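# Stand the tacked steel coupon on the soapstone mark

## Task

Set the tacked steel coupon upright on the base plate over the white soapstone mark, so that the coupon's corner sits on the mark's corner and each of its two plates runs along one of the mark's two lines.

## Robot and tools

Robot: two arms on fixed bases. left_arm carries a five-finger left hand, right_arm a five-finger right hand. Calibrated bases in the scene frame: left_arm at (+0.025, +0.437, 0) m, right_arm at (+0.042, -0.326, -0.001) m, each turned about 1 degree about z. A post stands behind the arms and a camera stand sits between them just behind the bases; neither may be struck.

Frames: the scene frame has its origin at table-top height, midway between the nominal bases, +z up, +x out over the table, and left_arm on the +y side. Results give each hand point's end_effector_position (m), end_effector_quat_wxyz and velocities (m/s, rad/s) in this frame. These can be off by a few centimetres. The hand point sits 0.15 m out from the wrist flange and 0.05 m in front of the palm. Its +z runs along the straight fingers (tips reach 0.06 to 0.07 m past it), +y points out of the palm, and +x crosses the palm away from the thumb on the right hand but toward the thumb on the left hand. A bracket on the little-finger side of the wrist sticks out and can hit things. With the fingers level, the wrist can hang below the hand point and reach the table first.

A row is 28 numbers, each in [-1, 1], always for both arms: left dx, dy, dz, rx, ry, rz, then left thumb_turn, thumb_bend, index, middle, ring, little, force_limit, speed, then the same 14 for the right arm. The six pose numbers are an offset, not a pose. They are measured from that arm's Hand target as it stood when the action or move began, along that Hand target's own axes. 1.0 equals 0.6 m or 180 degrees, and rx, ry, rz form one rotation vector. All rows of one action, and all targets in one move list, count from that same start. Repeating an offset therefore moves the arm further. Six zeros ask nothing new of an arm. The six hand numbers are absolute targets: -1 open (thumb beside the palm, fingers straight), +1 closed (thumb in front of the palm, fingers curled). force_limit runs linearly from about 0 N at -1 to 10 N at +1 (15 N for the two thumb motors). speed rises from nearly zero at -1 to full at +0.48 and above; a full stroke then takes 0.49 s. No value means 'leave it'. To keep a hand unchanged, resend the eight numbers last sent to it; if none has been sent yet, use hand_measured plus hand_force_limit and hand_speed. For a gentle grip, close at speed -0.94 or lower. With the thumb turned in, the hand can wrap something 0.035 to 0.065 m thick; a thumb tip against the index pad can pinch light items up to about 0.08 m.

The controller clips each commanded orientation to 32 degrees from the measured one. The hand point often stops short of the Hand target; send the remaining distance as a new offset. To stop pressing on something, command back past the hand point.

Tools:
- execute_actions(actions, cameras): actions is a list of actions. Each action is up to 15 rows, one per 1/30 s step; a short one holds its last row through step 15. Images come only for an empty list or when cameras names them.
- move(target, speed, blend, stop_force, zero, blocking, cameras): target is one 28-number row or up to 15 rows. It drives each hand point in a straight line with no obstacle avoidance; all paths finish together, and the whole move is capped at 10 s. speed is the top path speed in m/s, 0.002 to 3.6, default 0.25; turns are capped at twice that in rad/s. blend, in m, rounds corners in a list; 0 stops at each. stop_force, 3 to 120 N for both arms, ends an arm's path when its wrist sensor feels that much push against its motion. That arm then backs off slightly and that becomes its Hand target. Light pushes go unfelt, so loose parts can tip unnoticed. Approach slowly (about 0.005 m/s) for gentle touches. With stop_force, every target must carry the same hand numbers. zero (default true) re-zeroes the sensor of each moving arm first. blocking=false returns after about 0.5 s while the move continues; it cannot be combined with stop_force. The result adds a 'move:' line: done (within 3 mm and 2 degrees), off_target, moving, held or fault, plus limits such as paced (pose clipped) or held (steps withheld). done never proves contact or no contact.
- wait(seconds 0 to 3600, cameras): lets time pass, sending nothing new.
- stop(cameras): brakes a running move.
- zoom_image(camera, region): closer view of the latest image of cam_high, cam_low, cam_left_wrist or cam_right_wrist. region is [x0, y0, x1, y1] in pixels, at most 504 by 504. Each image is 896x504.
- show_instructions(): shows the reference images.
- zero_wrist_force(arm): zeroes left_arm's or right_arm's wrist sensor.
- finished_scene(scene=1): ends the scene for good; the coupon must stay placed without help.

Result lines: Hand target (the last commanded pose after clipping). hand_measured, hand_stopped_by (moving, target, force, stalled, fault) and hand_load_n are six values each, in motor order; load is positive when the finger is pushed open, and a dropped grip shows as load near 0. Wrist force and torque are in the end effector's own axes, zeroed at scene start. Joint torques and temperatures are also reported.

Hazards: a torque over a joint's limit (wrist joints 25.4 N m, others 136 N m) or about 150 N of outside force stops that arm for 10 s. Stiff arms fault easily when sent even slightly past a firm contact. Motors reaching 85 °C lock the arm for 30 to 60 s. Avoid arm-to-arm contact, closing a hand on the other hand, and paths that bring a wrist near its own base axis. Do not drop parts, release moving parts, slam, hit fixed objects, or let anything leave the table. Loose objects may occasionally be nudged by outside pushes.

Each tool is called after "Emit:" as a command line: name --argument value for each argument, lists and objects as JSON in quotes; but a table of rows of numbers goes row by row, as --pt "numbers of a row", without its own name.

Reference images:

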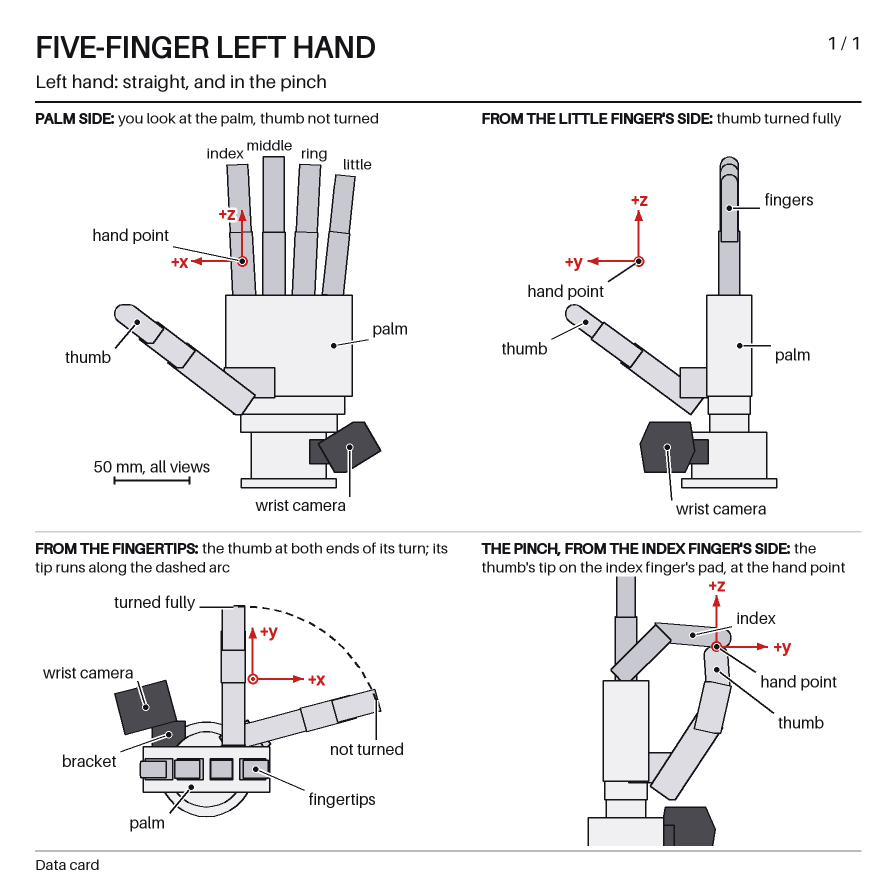

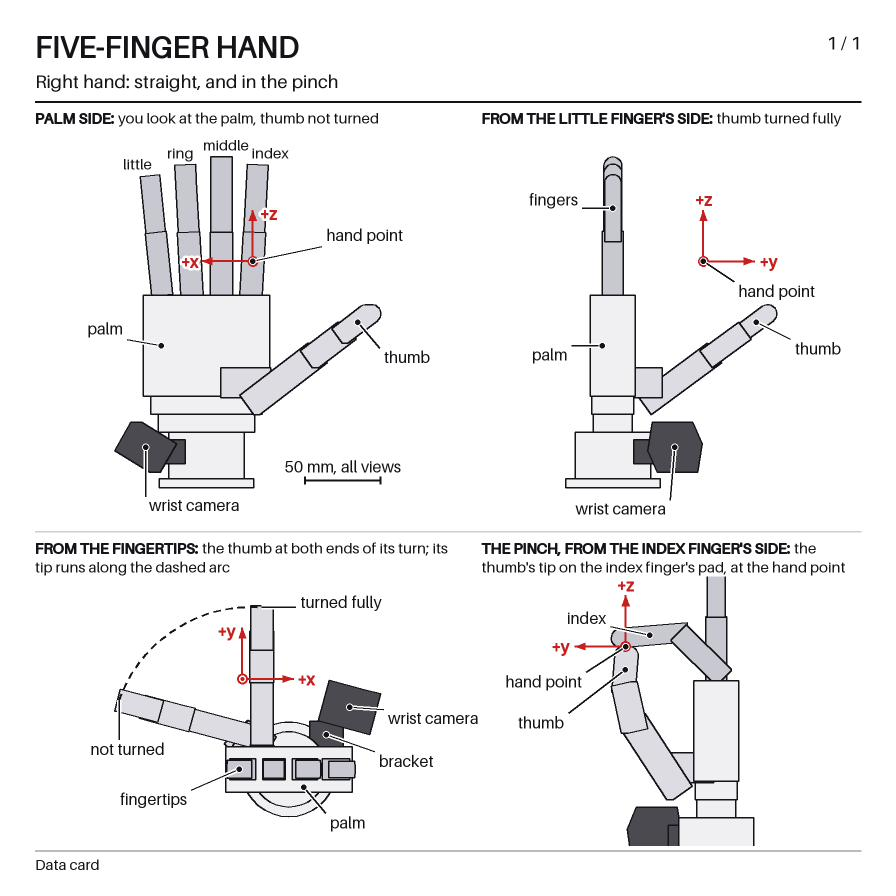

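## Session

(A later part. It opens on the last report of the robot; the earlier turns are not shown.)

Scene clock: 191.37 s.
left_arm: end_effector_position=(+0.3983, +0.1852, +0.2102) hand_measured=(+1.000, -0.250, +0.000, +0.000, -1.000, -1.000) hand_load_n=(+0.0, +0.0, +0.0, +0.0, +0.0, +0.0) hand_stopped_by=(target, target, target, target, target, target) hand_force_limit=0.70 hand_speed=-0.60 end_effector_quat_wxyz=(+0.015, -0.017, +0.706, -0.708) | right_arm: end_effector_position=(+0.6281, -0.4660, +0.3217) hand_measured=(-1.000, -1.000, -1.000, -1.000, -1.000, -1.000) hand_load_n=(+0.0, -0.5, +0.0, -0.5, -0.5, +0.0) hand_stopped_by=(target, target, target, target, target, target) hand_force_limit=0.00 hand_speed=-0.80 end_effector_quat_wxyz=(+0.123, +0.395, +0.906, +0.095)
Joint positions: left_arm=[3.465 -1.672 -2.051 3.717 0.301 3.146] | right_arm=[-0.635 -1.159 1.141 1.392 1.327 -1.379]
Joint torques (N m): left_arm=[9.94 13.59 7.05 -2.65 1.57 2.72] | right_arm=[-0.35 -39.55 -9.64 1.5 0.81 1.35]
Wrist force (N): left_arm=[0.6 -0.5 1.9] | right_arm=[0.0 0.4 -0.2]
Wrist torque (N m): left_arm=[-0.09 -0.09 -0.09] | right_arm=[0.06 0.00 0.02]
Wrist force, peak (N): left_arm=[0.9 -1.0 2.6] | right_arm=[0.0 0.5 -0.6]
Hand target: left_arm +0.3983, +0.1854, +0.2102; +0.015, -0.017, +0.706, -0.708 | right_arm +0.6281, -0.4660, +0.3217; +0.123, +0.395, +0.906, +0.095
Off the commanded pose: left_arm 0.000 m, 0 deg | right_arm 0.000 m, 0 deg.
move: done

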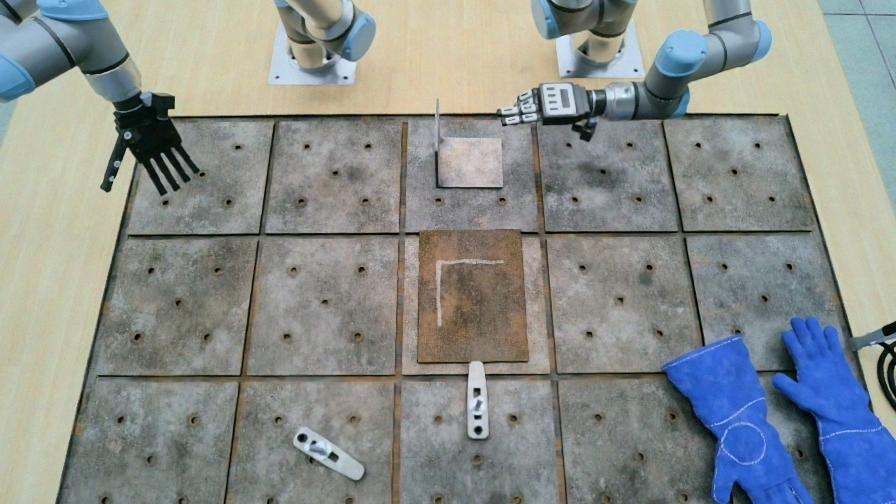

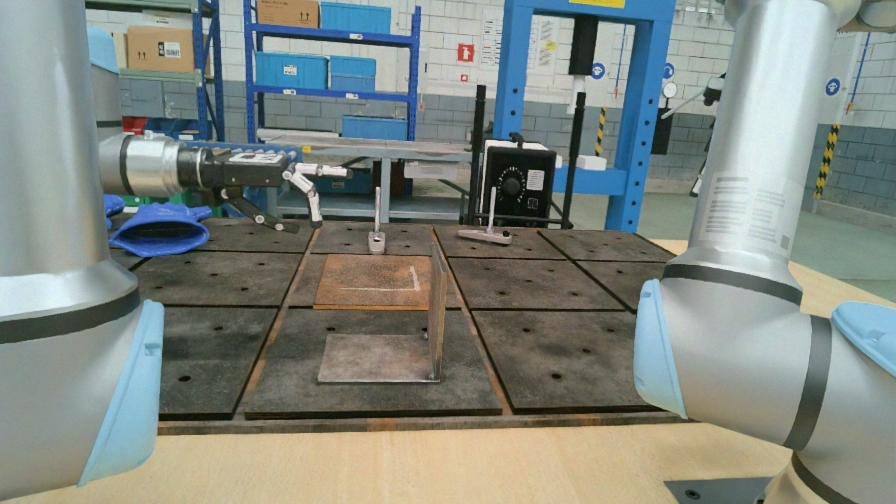

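Emit:
move --pt "-0.0697 0 0.3033 0 0.0133 0 1 -0.25 0 0 -1 -1 0.7 -0.6 0 0 0 0 0 0 -1 -1 -1 -1 -1 -1 0 -0.8" --pt "-0.0697 0.116 0.3033 0 0.0133 0 1 -0.25 0 0 -1 -1 0.7 -0.6 0 0 0 0 0 0 -1 -1 -1 -1 -1 -1 0 -0.8" --speed '[0.15,0.06]' --blend '[0.005,0]' --cameras '["cam_high","cam_low","cam_left_wrist"]'

Emit:
zoom_image --camera "cam_high" --region '[390, 70, 550, 220]'

Emit:
zoom_image --camera "cam_low" --region '[260, 200, 500, 420]'

Scene clock: 196.73 s.
left_arm: end_effector_position=(+0.4481, +0.0053, +0.1409) hand_measured=(+1.000, -0.250, +0.000, +0.000, -1.000, -1.000) hand_load_n=(+0.0, +0.0, +0.0, +0.0, +0.0, +0.0) hand_stopped_by=(target, target, target, target, target, target) hand_force_limit=0.70 hand_speed=-0.60 end_effector_quat_wxyz=(+0.000, -0.002, +0.707, -0.708) | right_arm: end_effector_position=(+0.6281, -0.4660, +0.3217) hand_measured=(-1.000, -1.000, -1.000, -1.000, -1.000, -1.000) hand_load_n=(+0.0, -0.5, +0.0, +0.0, +0.0, +0.0) hand_stopped_by=(target, target, target, target, target, target) hand_force_limit=0.00 hand_speed=-0.80 end_effector_quat_wxyz=(+0.123, +0.395, +0.906, +0.095)
Joint positions: left_arm=[3.016 -1.978 -1.863 3.856 -0.106 3.125] | right_arm=[-0.635 -1.159 1.141 1.392 1.327 -1.379]
Joint torques (N m): left_arm=[6.29 39.58 6.36 2.64 0.43 -3.04] | right_arm=[0.03 -39.56 -9.89 1.47 0.8 1.34]
Wrist force (N): left_arm=[0.6 -0.2 1.8] | right_arm=[0.0 0.2 -0.3]
Wrist torque (N m): left_arm=[-0.01 -0.09 -0.03] | right_arm=[0.04 0.02 0.01]
Wrist force, peak (N): left_arm=[0.5 -0.5 2.6] | right_arm=[0.0 0.3 -0.7]
Hand target: left_arm +0.4481, +0.0053, +0.1409; +0.001, -0.002, +0.706, -0.708 | right_arm +0.6281, -0.4660, +0.3217; +0.123, +0.395, +0.906, +0.095
Off the commanded pose: left_arm 0.000 m, 0 deg | right_arm 0.000 m, 0 deg.
move: done

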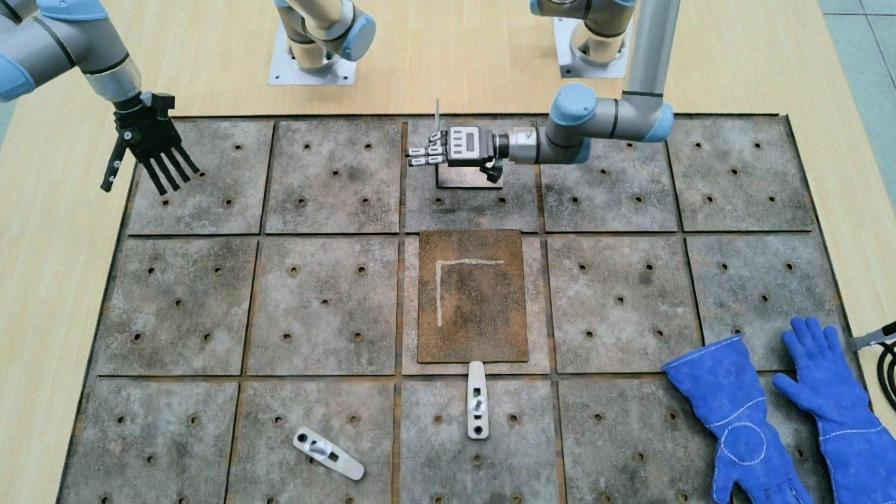

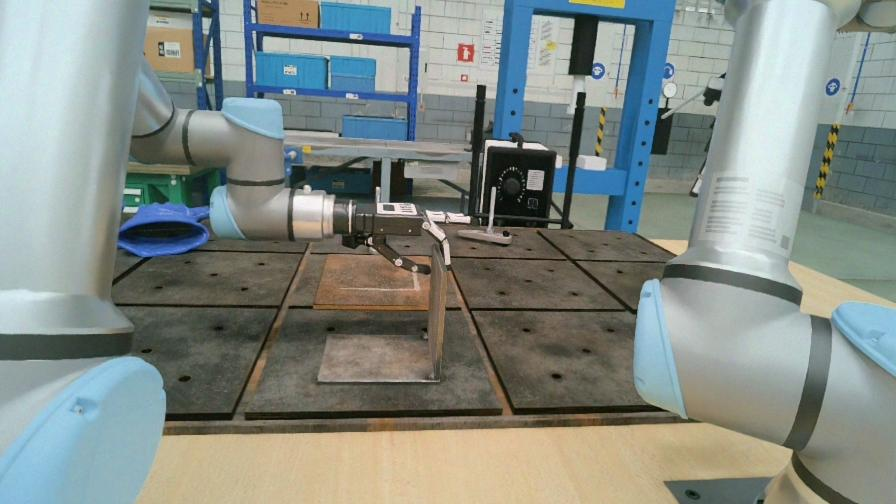

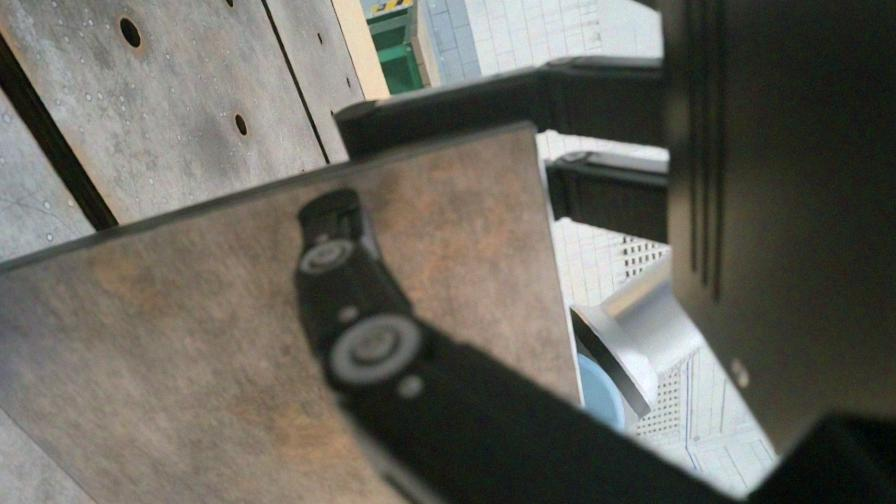

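Scaled by 3.150 from the camera's image (finer frame: 1280x720).

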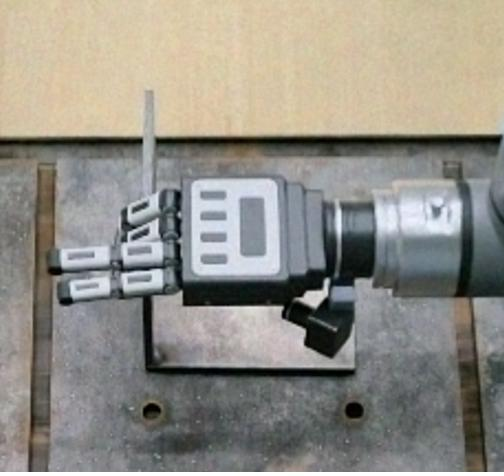

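Scaled by 2.100 from the camera's image (finer frame: 1280x720).

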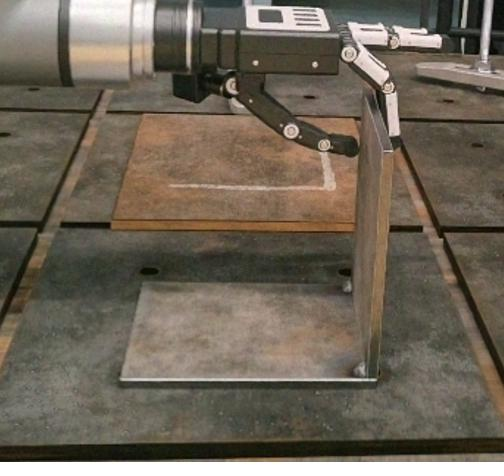

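Emit:
move --target '[0.0133,0.005,0,0,0,0,1,-0.25,0,0,-1,-1,0.7,-0.6,0,0,0,0,0,0,-1,-1,-1,-1,-1,-1,0,-0.8]' --speed 0.04

Emit:
move --target '[0,0,0,0,0,0,1,0.4,0.6,0.6,-1,-1,0.9,-0.9,0,0,0,0,0,0,-1,-1,-1,-1,-1,-1,0,-0.8]' --speed 0.02 --cameras '["cam_left_wrist","cam_low"]'

Scene clock: 200.63 s.
left_arm: end_effector_position=(+0.4402, +0.0053, +0.1379) hand_measured=(+1.000, -0.250, +0.000, +0.000, -1.000, -1.000) hand_load_n=(+0.0, +0.0, +0.0, +0.0, +0.0, +0.0) hand_stopped_by=(target, target, target, target, target, target) hand_force_limit=0.70 hand_speed=-0.60 end_effector_quat_wxyz=(+0.001, -0.002, +0.706, -0.708) | right_arm: end_effector_position=(+0.6281, -0.4660, +0.3217) hand_measured=(-1.000, -1.000, -1.000, -1.000, -1.000, -1.000) hand_load_n=(+0.0, -0.5, +0.0, +0.0, -0.5, +0.0) hand_stopped_by=(target, target, target, target, target, target) hand_force_limit=0.00 hand_speed=-0.80 end_effector_quat_wxyz=(+0.123, +0.395, +0.906, +0.095)
Joint positions: left_arm=[3.015 -1.968 -1.889 3.873 -0.108 3.123] | right_arm=[-0.635 -1.159 1.141 1.392 1.327 -1.379]
Joint torques (N m): left_arm=[-9.49 38.9 6.41 2.59 -1.63 -3.06] | right_arm=[0.32 -40.02 -9.56 1.48 0.95 1.43]
Wrist force (N): left_arm=[0.6 -0.5 2.0] | right_arm=[0.1 0.3 -0.1]
Wrist torque (N m): left_arm=[-0.07 -0.08 -0.02] | right_arm=[0.05 -0.01 0.02]
Wrist force, peak (N): left_arm=[0.8 -0.3 2.2] | right_arm=[0.2 0.3 -0.5]
Hand target: left_arm +0.4401, +0.0053, +0.1379; +0.001, -0.002, +0.706, -0.708 | right_arm +0.6281, -0.4660, +0.3217; +0.123, +0.395, +0.906, +0.095
Off the commanded pose: left_arm 0.000 m, 0 deg | right_arm 0.000 m, 0 deg.
move: done

Scene clock: 201.77 s.
left_arm: end_effector_position=(+0.4401, +0.0052, +0.1380) hand_measured=(+1.000, -0.128, +0.188, +0.172, -1.000, -1.000) hand_load_n=(+0.0, +13.5, +10.0, +10.0, +0.0, +0.0) hand_stopped_by=(target, force, force, force, target, target) hand_force_limit=0.90 hand_speed=-0.90 end_effector_quat_wxyz=(+0.001, -0.002, +0.706, -0.708) | right_arm: end_effector_position=(+0.6281, -0.4660, +0.3217) hand_measured=(-1.000, -1.000, -1.000, -1.000, -1.000, -1.000) hand_load_n=(+0.0, +0.0, +0.0, +0.0, +0.0, +0.0) hand_stopped_by=(target, target, target, target, target, target) hand_force_limit=0.00 hand_speed=-0.80 end_effector_quat_wxyz=(+0.123, +0.395, +0.906, +0.095)
Joint positions: left_arm=[3.014 -1.968 -1.889 3.874 -0.108 3.123] | right_arm=[-0.635 -1.159 1.141 1.392 1.327 -1.379]
Joint torques (N m): left_arm=[9.22 25.43 4.59 0.51 1.36 -3.24] | right_arm=[-0.43 -39.39 -9.29 1.41 0.92 1.26]
Wrist force (N): left_arm=[-3.6 -9.5 16.5] | right_arm=[0.2 0.3 -0.4]
Wrist torque (N m): left_arm=[-0.86 0.43 0.10] | right_arm=[0.07 -0.02 0.03]
Wrist force, peak (N): left_arm=[-2.9 -13.9 19.6] | right_arm=[-0.1 0.4 -0.5]
Hand target: left_arm +0.4401, +0.0053, +0.1379; +0.001, -0.002, +0.706, -0.708 | right_arm +0.6281, -0.4660, +0.3217; +0.123, +0.395, +0.906, +0.095
Off the commanded pose: left_arm 0.000 m, 0 deg | right_arm 0.000 m, 0 deg.
move: done
Images, in order (width x height): cam_low 896x504, cam_left_wrist 896x504.

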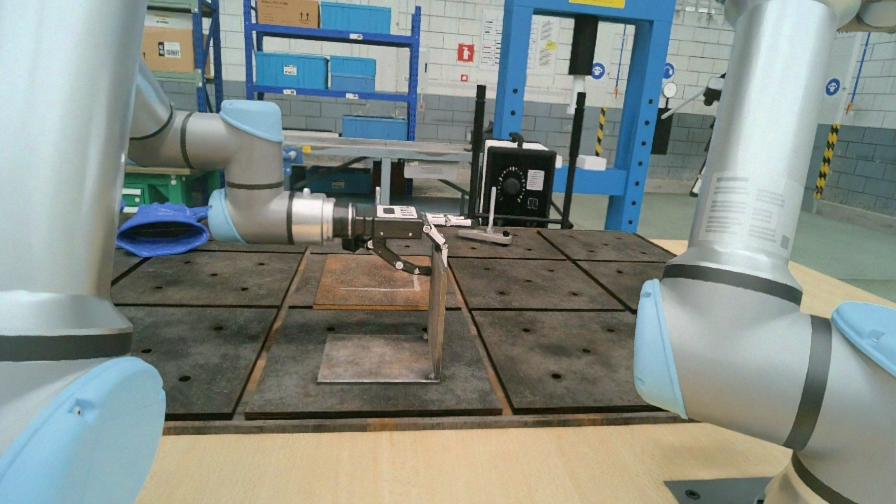

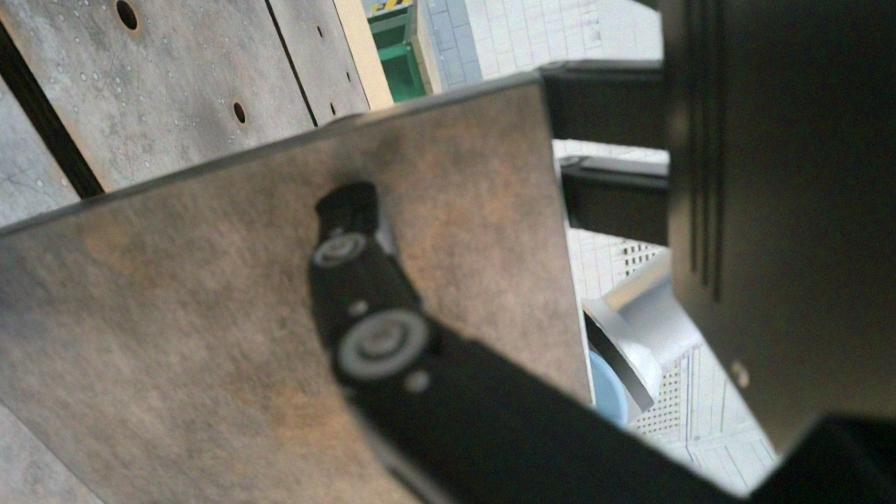

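Emit:
move --pt "0 -0.003 0 0 0 0 1 0.4 0.6 0.6 -1 -1 0.9 -0.9 0 0 0 0 0 0 -1 -1 -1 -1 -1 -1 0 -0.8" --pt "0.0172 -0.021 0 0 0 0.0272 1 0.4 0.6 0.6 -1 -1 0.9 -0.9 0 0 0 0 0 0 -1 -1 -1 -1 -1 -1 0 -0.8" --speed 0.02 --cameras '["cam_low","cam_high"]'

Emit:
zoom_image --camera "cam_low" --region '[260, 200, 500, 420]'

Scene clock: 205.30 s.
left_arm: end_effector_position=(+0.4298, +0.0053, +0.1505) hand_measured=(+1.000, -0.128, +0.188, +0.172, -1.000, -1.000) hand_load_n=(+0.5, +15.5, +9.0, +6.5, +0.0, +0.0) hand_stopped_by=(target, force, force, force, target, target) hand_force_limit=0.90 hand_speed=-0.90 end_effector_quat_wxyz=(+0.031, +0.028, +0.706, -0.707) | right_arm: end_effector_position=(+0.6281, -0.4660, +0.3217) hand_measured=(-1.000, -1.000, -1.000, -1.000, -1.000, -1.000) hand_load_n=(+0.0, +0.0, +0.5, +0.0, +0.0, +0.0) hand_stopped_by=(target, target, target, target, target, target) hand_force_limit=0.00 hand_speed=-0.80 end_effector_quat_wxyz=(+0.123, +0.395, +0.906, +0.095)
Joint positions: left_arm=[3.011 -1.915 -1.919 3.851 -0.112 3.207] | right_arm=[-0.635 -1.159 1.141 1.392 1.327 -1.379]
Joint torques (N m): left_arm=[-10.11 44.62 14.14 -1.78 -1.89 2.54] | right_arm=[-0.9 -39.45 -9.51 1.49 0.9 1.39]
Wrist force (N): left_arm=[3.9 21.8 0.2] | right_arm=[-0.2 0.5 -0.2]
Wrist torque (N m): left_arm=[0.94 -0.31 -0.23] | right_arm=[0.07 0.04 0.00]
Wrist force, peak (N): left_arm=[3.3 23.7 0.6] | right_arm=[0.0 0.3 -0.5]
Hand target: left_arm +0.4298, +0.0053, +0.1505; +0.031, +0.028, +0.706, -0.707 | right_arm +0.6281, -0.4660, +0.3217; +0.123, +0.395, +0.906, +0.095
Off the commanded pose: left_arm 0.000 m, 0 deg | right_arm 0.000 m, 0 deg.
move: done
Images, in order (width x height): cam_high 896x504, cam_low 896x504.

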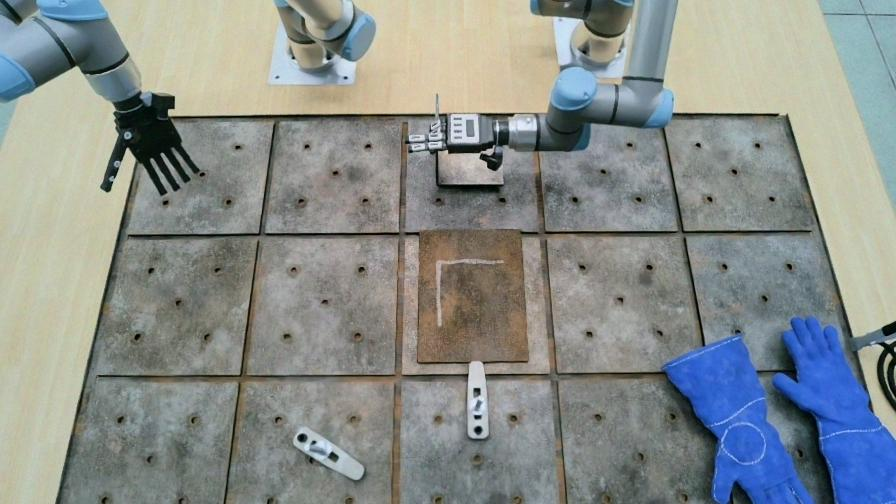

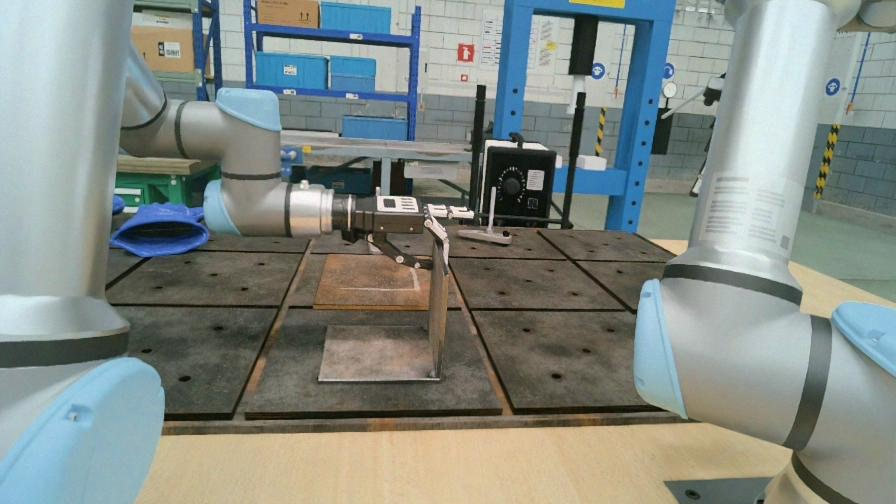

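Scaled by 2.100 from the camera's image (finer frame: 1280x720).

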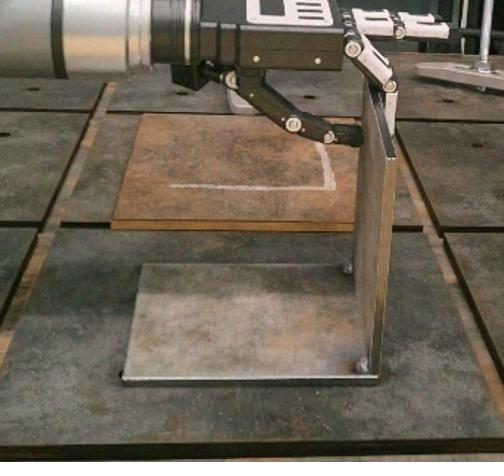

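Emit:
move --target '[-0.1661,0.0142,0,0,0,0,1,0.4,0.6,0.6,-1,-1,0.9,-0.9,0,0,0,0,0,0,-1,-1,-1,-1,-1,-1,0,-0.8]' --speed 0.04 --cameras '["cam_low","cam_high"]'

Emit:
zoom_image --camera "cam_low" --region '[260, 200, 500, 420]'

Emit:
zoom_image --camera "cam_high" --region '[390, 130, 550, 280]'

Scene clock: 209.27 s.
left_arm: end_effector_position=(+0.5299, +0.0056, +0.1504) hand_measured=(+1.000, -0.128, +0.186, +0.174, -1.000, -1.000) hand_load_n=(+4.5, +17.5, +13.5, +3.0, +0.0, +0.0) hand_stopped_by=(target, force, force, force, target, target) hand_force_limit=0.90 hand_speed=-0.90 end_effector_quat_wxyz=(+0.031, +0.028, +0.706, -0.707) | right_arm: end_effector_position=(+0.6281, -0.4660, +0.3217) hand_measured=(-1.000, -1.000, -1.000, -1.000, -1.000, -1.000) hand_load_n=(+0.0, +0.0, +0.0, +0.0, +0.0, +0.0) hand_stopped_by=(target, target, target, target, target, target) hand_force_limit=0.00 hand_speed=-0.80 end_effector_quat_wxyz=(+0.123, +0.395, +0.906, +0.095)
Joint positions: left_arm=[3.031 -2.101 -1.628 3.753 -0.091 3.2] | right_arm=[-0.635 -1.159 1.141 1.392 1.327 -1.379]
Joint torques (N m): left_arm=[8.04 40.77 31.57 -1.57 1.11 2.82] | right_arm=[-0.94 -39.66 -8.99 1.51 0.83 1.5]
Wrist force (N): left_arm=[4.2 19.7 1.7] | right_arm=[0.0 0.4 -0.3]
Wrist torque (N m): left_arm=[0.71 -0.44 -0.55] | right_arm=[0.08 0.02 0.02]
Wrist force, peak (N): left_arm=[3.9 23.3 0.8] | right_arm=[-0.1 0.3 -0.6]
Hand target: left_arm +0.5299, +0.0056, +0.1504; +0.031, +0.028, +0.706, -0.707 | right_arm +0.6281, -0.4660, +0.3217; +0.123, +0.395, +0.906, +0.095
Off the commanded pose: left_arm 0.000 m, 0 deg | right_arm 0.000 m, 0 deg.
move: done
Images, in order (width x height): cam_high 896x504, cam_low 896x504.

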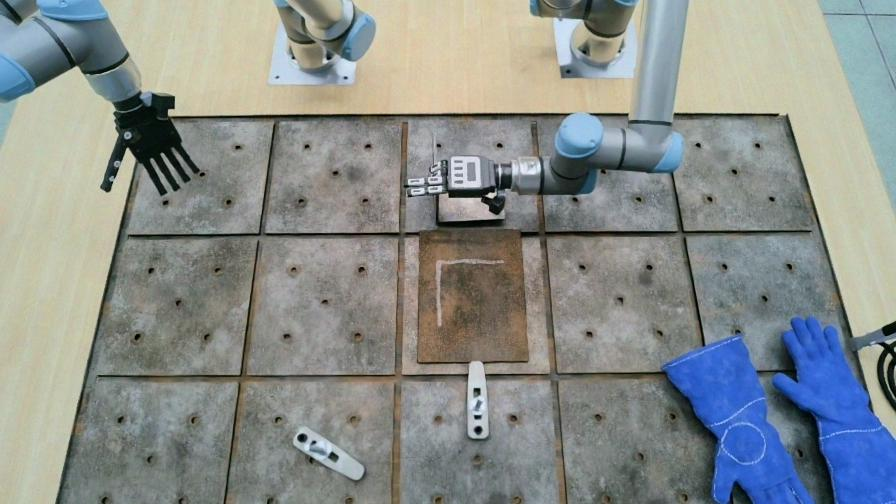

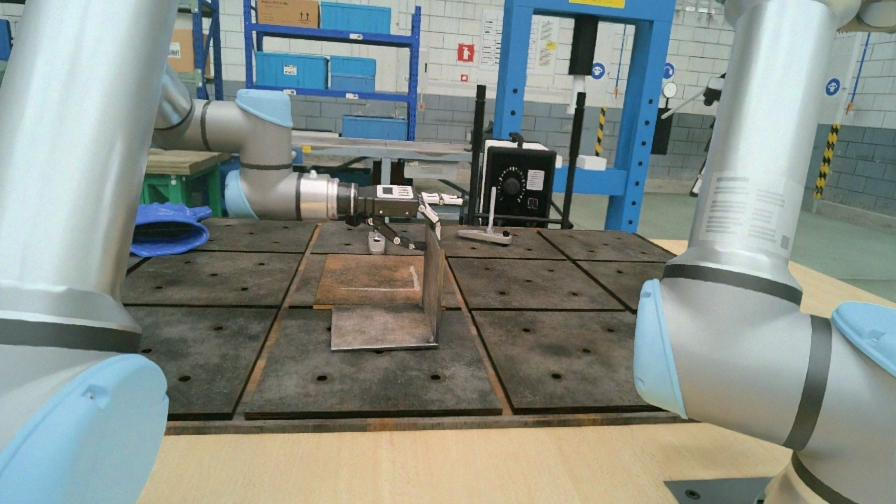

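Scaled by 2.100 from the camera's image (finer frame: 1280x720).

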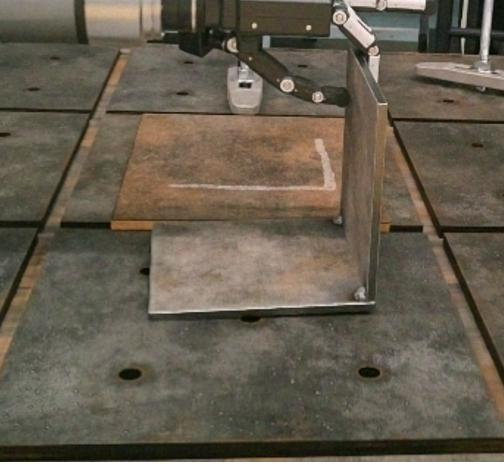

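Scaled by 3.150 from the camera's image (finer frame: 1280x720).

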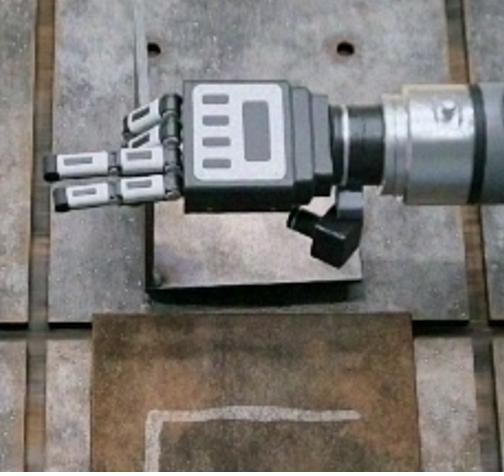

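Emit:
move --target '[-0.0415,0.0035,0,0,0.012,0,1,0.4,0.6,0.6,-1,-1,0.9,-0.9,0,0,0,0,0,0,-1,-1,-1,-1,-1,-1,0,-0.8]' --speed 0.03 --stop_force 15 --cameras '["cam_high"]'

Emit:
zoom_image --camera "cam_high" --region '[390, 130, 550, 280]'

Scene clock: 213.00 s.
left_arm: end_effector_position=(+0.5548, +0.0057, +0.1504) hand_measured=(+1.000, -0.130, +0.186, +0.174, -1.000, -1.000) hand_load_n=(+7.0, +18.0, +18.0, +2.0, -0.5, +0.0) hand_stopped_by=(target, force, force, force, target, target) hand_force_limit=0.90 hand_speed=-0.90 end_effector_quat_wxyz=(+0.017, +0.042, +0.706, -0.707) | right_arm: end_effector_position=(+0.6281, -0.4660, +0.3217) hand_measured=(-1.000, -1.000, -1.000, -1.000, -1.000, -1.000) hand_load_n=(+0.0, +0.0, +0.0, +0.0, +0.0, +0.0) hand_stopped_by=(target, target, target, target, target, target) hand_force_limit=0.00 hand_speed=-0.80 end_effector_quat_wxyz=(+0.123, +0.395, +0.906, +0.095)
Joint positions: left_arm=[3.034 -2.176 -1.497 3.654 -0.051 3.245] | right_arm=[-0.635 -1.159 1.141 1.392 1.327 -1.379]
Joint torques (N m): left_arm=[-5.6 41.31 30.13 -1.31 -1.94 3.14] | right_arm=[-0.55 -39.73 -8.95 1.51 0.94 1.29]
Wrist force (N): left_arm=[5.6 10.8 5.9] | right_arm=[-0.1 0.2 -0.3]
Wrist torque (N m): left_arm=[-0.20 -0.53 -0.45] | right_arm=[0.04 0.03 0.00]
Wrist force, peak (N): left_arm=[5.1 21.8 1.7] | right_arm=[0.0 0.4 -0.5]
Hand target: left_arm +0.5549, +0.0057, +0.1504; +0.017, +0.042, +0.706, -0.706 | right_arm +0.6281, -0.4660, +0.3217; +0.123, +0.395, +0.906, +0.095
Off the commanded pose: left_arm 0.000 m, 0 deg | right_arm 0.000 m, 0 deg.
move: done

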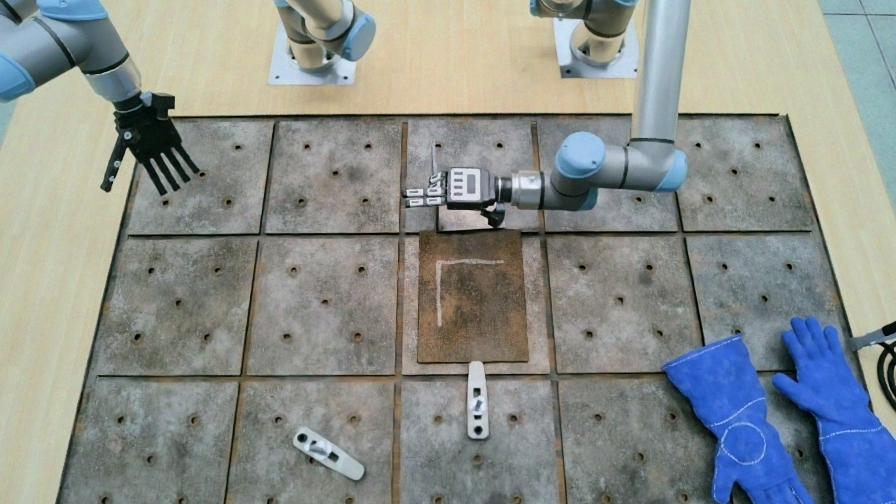

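Scaled by 3.150 from the camera's image (finer frame: 1280x720).

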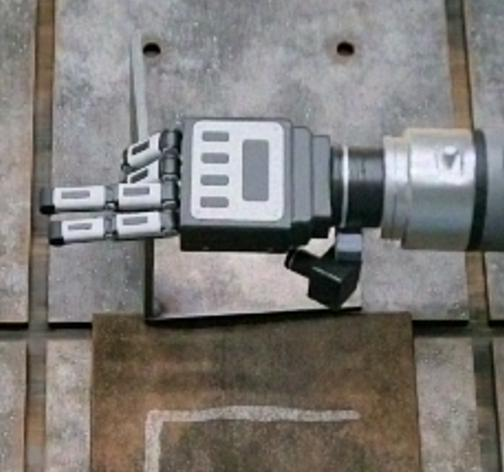

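Emit:
move --pt "0.0058 -0.0067 0 0 0 0.01 1 0.4 0.6 0.6 -1 -1 0.9 -0.9 0 0 0 0 0 0 -1 -1 -1 -1 -1 -1 0 -0.8" --pt "-0.09 0.0015 -0.0034 0 0 0.01 1 0.4 0.6 0.6 -1 -1 0.9 -0.9 0 0 0 0 0 0 -1 -1 -1 -1 -1 -1 0 -0.8" --speed '[0.02,0.03]' --cameras '["cam_high","cam_low"]'

Emit:
zoom_image --camera "cam_high" --region '[390, 130, 550, 280]'

Emit:
zoom_image --camera "cam_low" --region '[300, 180, 500, 360]'

Scene clock: 218.53 s.
left_arm: end_effector_position=(+0.6088, +0.0059, +0.1540) hand_measured=(+1.000, -0.130, +0.186, +0.174, -1.000, -1.000) hand_load_n=(+11.0, +20.5, +18.0, +0.0, +0.0, +0.0) hand_stopped_by=(target, force, force, force, target, target) hand_force_limit=0.90 hand_speed=-0.90 end_effector_quat_wxyz=(+0.029, +0.053, +0.705, -0.707) | right_arm: end_effector_position=(+0.6281, -0.4660, +0.3217) hand_measured=(-1.000, -1.000, -1.000, -1.000, -1.000, -1.000) hand_load_n=(+0.0, +0.0, +0.0, +0.0, +0.0, +0.0) hand_stopped_by=(target, target, target, target, target, target) hand_force_limit=0.00 hand_speed=-0.80 end_effector_quat_wxyz=(+0.123, +0.395, +0.906, +0.095)
Joint positions: left_arm=[3.042 -2.273 -1.317 3.596 -0.043 3.25] | right_arm=[-0.635 -1.159 1.141 1.392 1.327 -1.379]
Joint torques (N m): left_arm=[10.92 46.59 32.4 -1.08 1.01 3.38] | right_arm=[-0.92 -39.12 -9.45 1.48 0.91 1.36]
Wrist force (N): left_arm=[7.1 14.3 2.2] | right_arm=[0.1 0.3 -0.4]
Wrist torque (N m): left_arm=[-0.14 -0.79 -0.69] | right_arm=[0.05 -0.01 0.02]
Wrist force, peak (N): left_arm=[5.8 22.3 2.1] | right_arm=[-0.1 0.5 -0.6]
Hand target: left_arm +0.6088, +0.0059, +0.1540; +0.029, +0.053, +0.706, -0.706 | right_arm +0.6281, -0.4660, +0.3217; +0.123, +0.395, +0.906, +0.095
Off the commanded pose: left_arm 0.000 m, 0 deg | right_arm 0.000 m, 0 deg.
move: done

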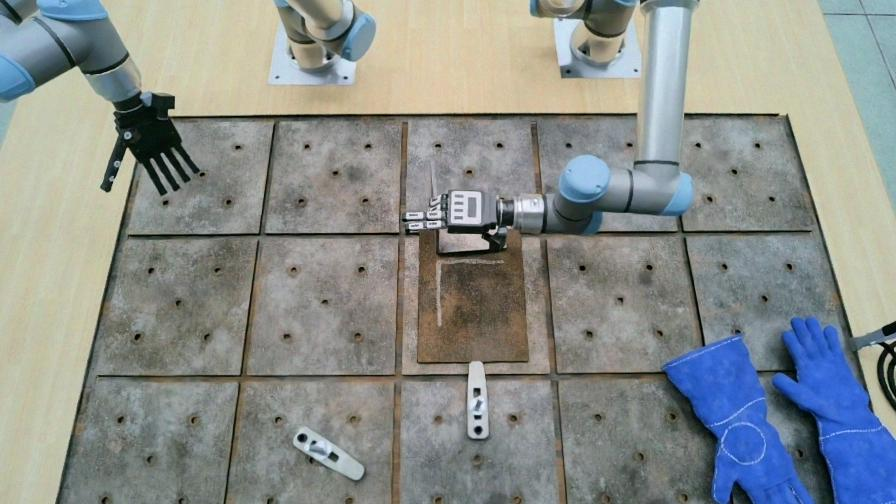

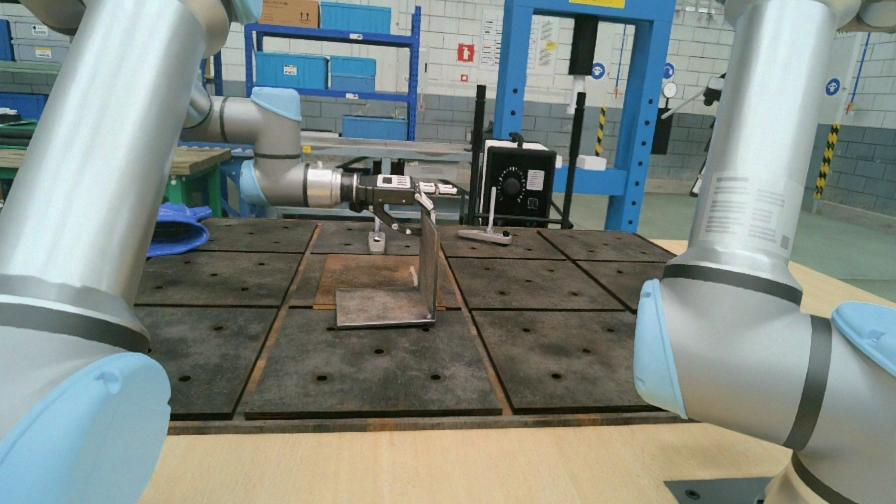

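Scaled by 3.150 from the camera's image (finer frame: 1280x720).

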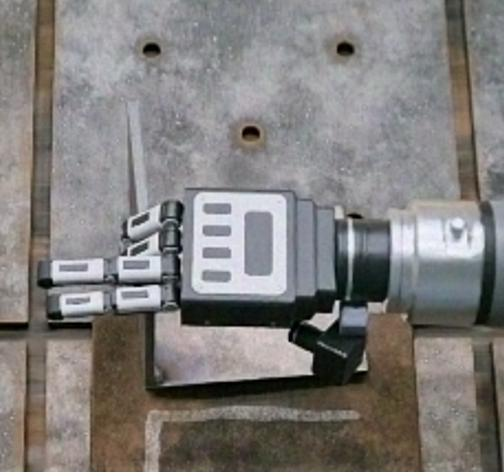

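Scaled by 2.520 from the camera's image (finer frame: 1280x720).

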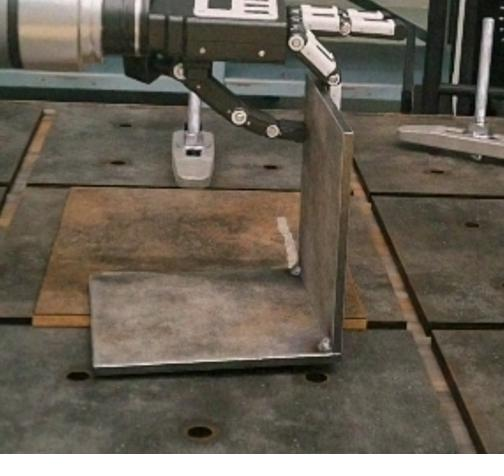

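Emit:
move --pt "-0.0248 0.0029 -0.001 0 0 0 1 0.4 0.6 0.6 -1 -1 0.9 -0.9 0 0 0 0 0 0 -1 -1 -1 -1 -1 -1 0 -0.8" --pt "-0.0465 0.018 -0.0018 0 0 -0.0372 1 0.4 0.6 0.6 -1 -1 0.9 -0.9 0 0 0 0 0 0 -1 -1 -1 -1 -1 -1 0 -0.8" --speed '[0.02,0.02]' --cameras '["cam_high","cam_low"]'

Emit:
zoom_image --camera "cam_high" --region '[390, 130, 550, 280]'

Emit:
zoom_image --camera "cam_low" --region '[300, 180, 500, 360]'

Scene clock: 224.23 s.
left_arm: end_effector_position=(+0.6377, +0.0060, +0.1465) hand_measured=(+1.000, -0.128, +0.170, +0.174, -1.000, -1.000) hand_load_n=(+8.5, +8.5, +9.5, +4.5, +0.0, +0.0) hand_stopped_by=(target, force, force, force, target, target) hand_force_limit=0.90 hand_speed=-0.90 end_effector_quat_wxyz=(-0.013, +0.012, +0.707, -0.707) | right_arm: end_effector_position=(+0.6281, -0.4660, +0.3217) hand_measured=(-1.000, -1.000, -1.000, -1.000, -1.000, -1.000) hand_load_n=(+0.0, +0.0, +0.0, +0.0, +0.0, +0.0) hand_stopped_by=(target, target, target, target, target, target) hand_force_limit=0.00 hand_speed=-0.80 end_effector_quat_wxyz=(+0.123, +0.395, +0.906, +0.095)
Joint positions: left_arm=[3.046 -2.373 -1.165 3.508 -0.039 3.17] | right_arm=[-0.635 -1.159 1.141 1.392 1.327 -1.379]
Joint torques (N m): left_arm=[0.85 25.61 23.31 0.3 -2.56 -1.45] | right_arm=[0.12 -39.67 -9.67 1.43 1 1.3]
Wrist force (N): left_arm=[15.6 -31.3 -10.4] | right_arm=[-0.3 0.0 -0.3]
Wrist torque (N m): left_arm=[-1.97 -0.77 0.27] | right_arm=[0.02 0.05 -0.01]
Wrist force, peak (N): left_arm=[15.3 -36.8 -15.6] | right_arm=[-0.2 0.6 -0.4]
Hand target: left_arm +0.6378, +0.0059, +0.1465; -0.013, +0.012, +0.707, -0.707 | right_arm +0.6281, -0.4660, +0.3217; +0.123, +0.395, +0.906, +0.095
Off the commanded pose: left_arm 0.000 m, 0 deg | right_arm 0.000 m, 0 deg.
move: done

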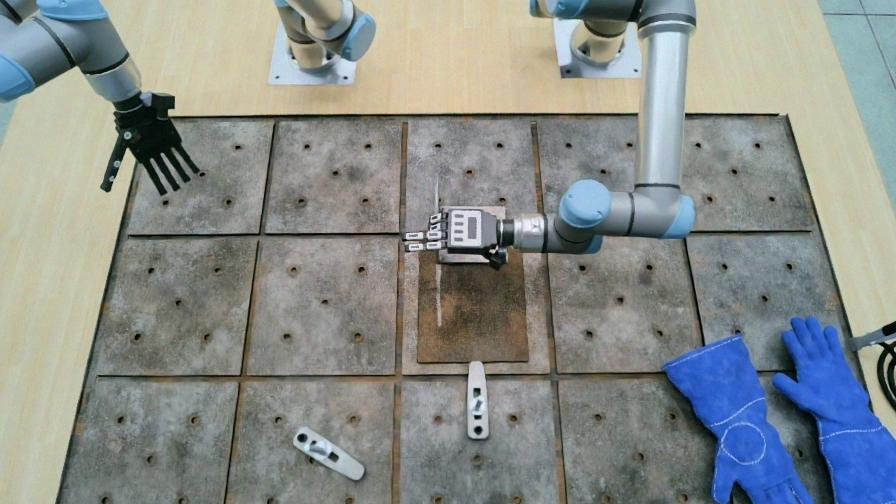

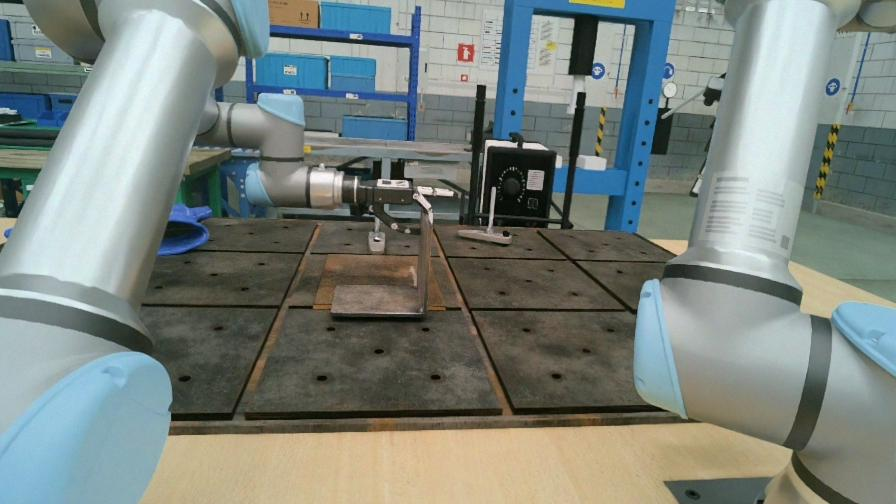

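Scaled by 3.150 from the camera's image (finer frame: 1280x720).

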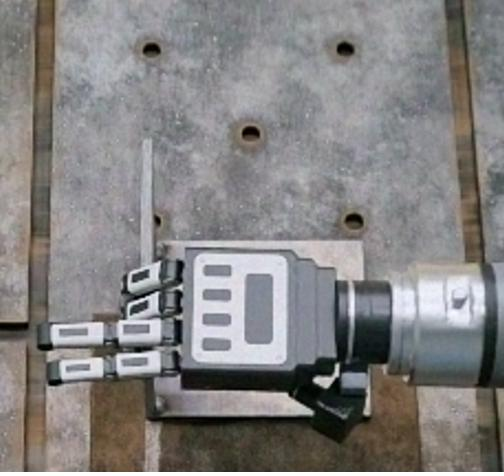

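Scaled by 2.520 from the camera's image (finer frame: 1280x720).

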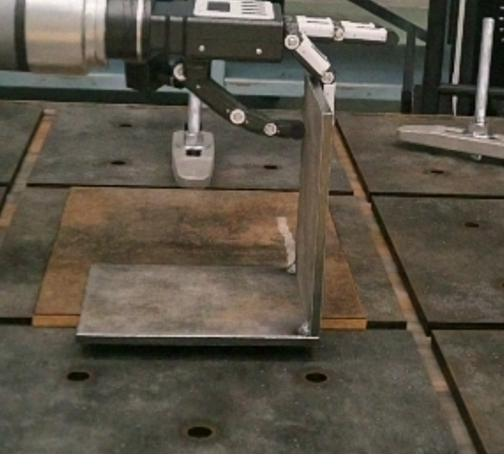

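Emit:
move --target '[0,-0.0017,0,0,0,0,1,0.4,0.6,0.6,-1,-1,0.9,-0.9,0,0,0,0,0,0,-1,-1,-1,-1,-1,-1,0,-0.8]' --speed 0.01 --cameras '["cam_high"]'

Emit:
zoom_image --camera "cam_high" --region '[420, 200, 520, 280]'

Scene clock: 225.60 s.
left_arm: end_effector_position=(+0.6377, +0.0059, +0.1473) hand_measured=(+1.000, -0.128, +0.170, +0.174, -1.000, -1.000) hand_load_n=(+7.0, +10.5, +8.5, +5.5, +0.0, +0.0) hand_stopped_by=(target, force, force, force, target, target) hand_force_limit=0.90 hand_speed=-0.90 end_effector_quat_wxyz=(-0.013, +0.011, +0.707, -0.707) | right_arm: end_effector_position=(+0.6281, -0.4660, +0.3217) hand_measured=(-1.000, -1.000, -1.000, -1.000, -1.000, -1.000) hand_load_n=(+0.0, +0.0, +0.0, +0.5, +0.0, +0.0) hand_stopped_by=(target, target, target, target, target, target) hand_force_limit=0.00 hand_speed=-0.80 end_effector_quat_wxyz=(+0.123, +0.395, +0.906, +0.095)
Joint positions: left_arm=[3.046 -2.372 -1.164 3.505 -0.039 3.17] | right_arm=[-0.635 -1.159 1.141 1.392 1.327 -1.379]
Joint torques (N m): left_arm=[-3.97 61.57 29.87 -2.06 -0.75 2.81] | right_arm=[-0.75 -39.31 -9.78 1.36 1.02 1.44]
Wrist force (N): left_arm=[1.6 15.8 2.9] | right_arm=[0.1 0.0 -0.2]
Wrist torque (N m): left_arm=[0.11 -0.31 -0.32] | right_arm=[0.02 -0.01 0.01]
Wrist force, peak (N): left_arm=[16.6 -35.2 -12.5] | right_arm=[-0.1 0.5 -0.5]
Hand target: left_arm +0.6378, +0.0059, +0.1475; -0.013, +0.012, +0.707, -0.707 | right_arm +0.6281, -0.4660, +0.3217; +0.123, +0.395, +0.906, +0.095
Off the commanded pose: left_arm 0.000 m, 0 deg | right_arm 0.000 m, 0 deg.
move: done

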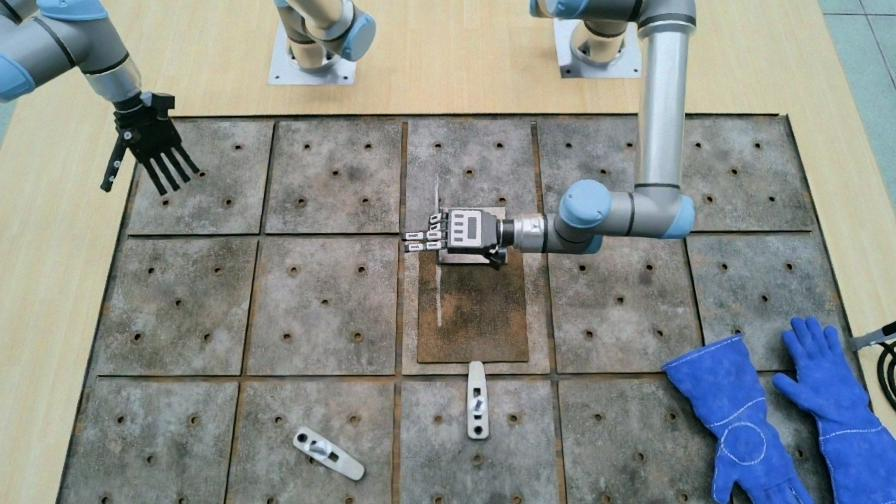

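Scaled by 5.040 from the camera's image (finer frame: 1280x720).

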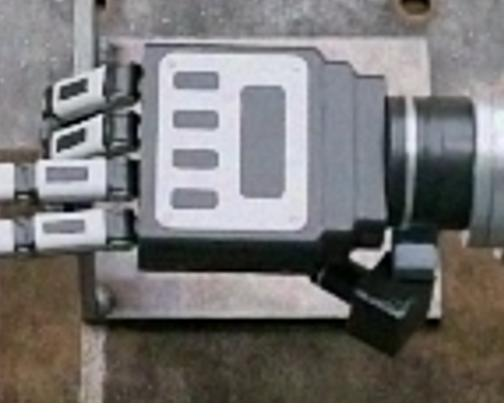

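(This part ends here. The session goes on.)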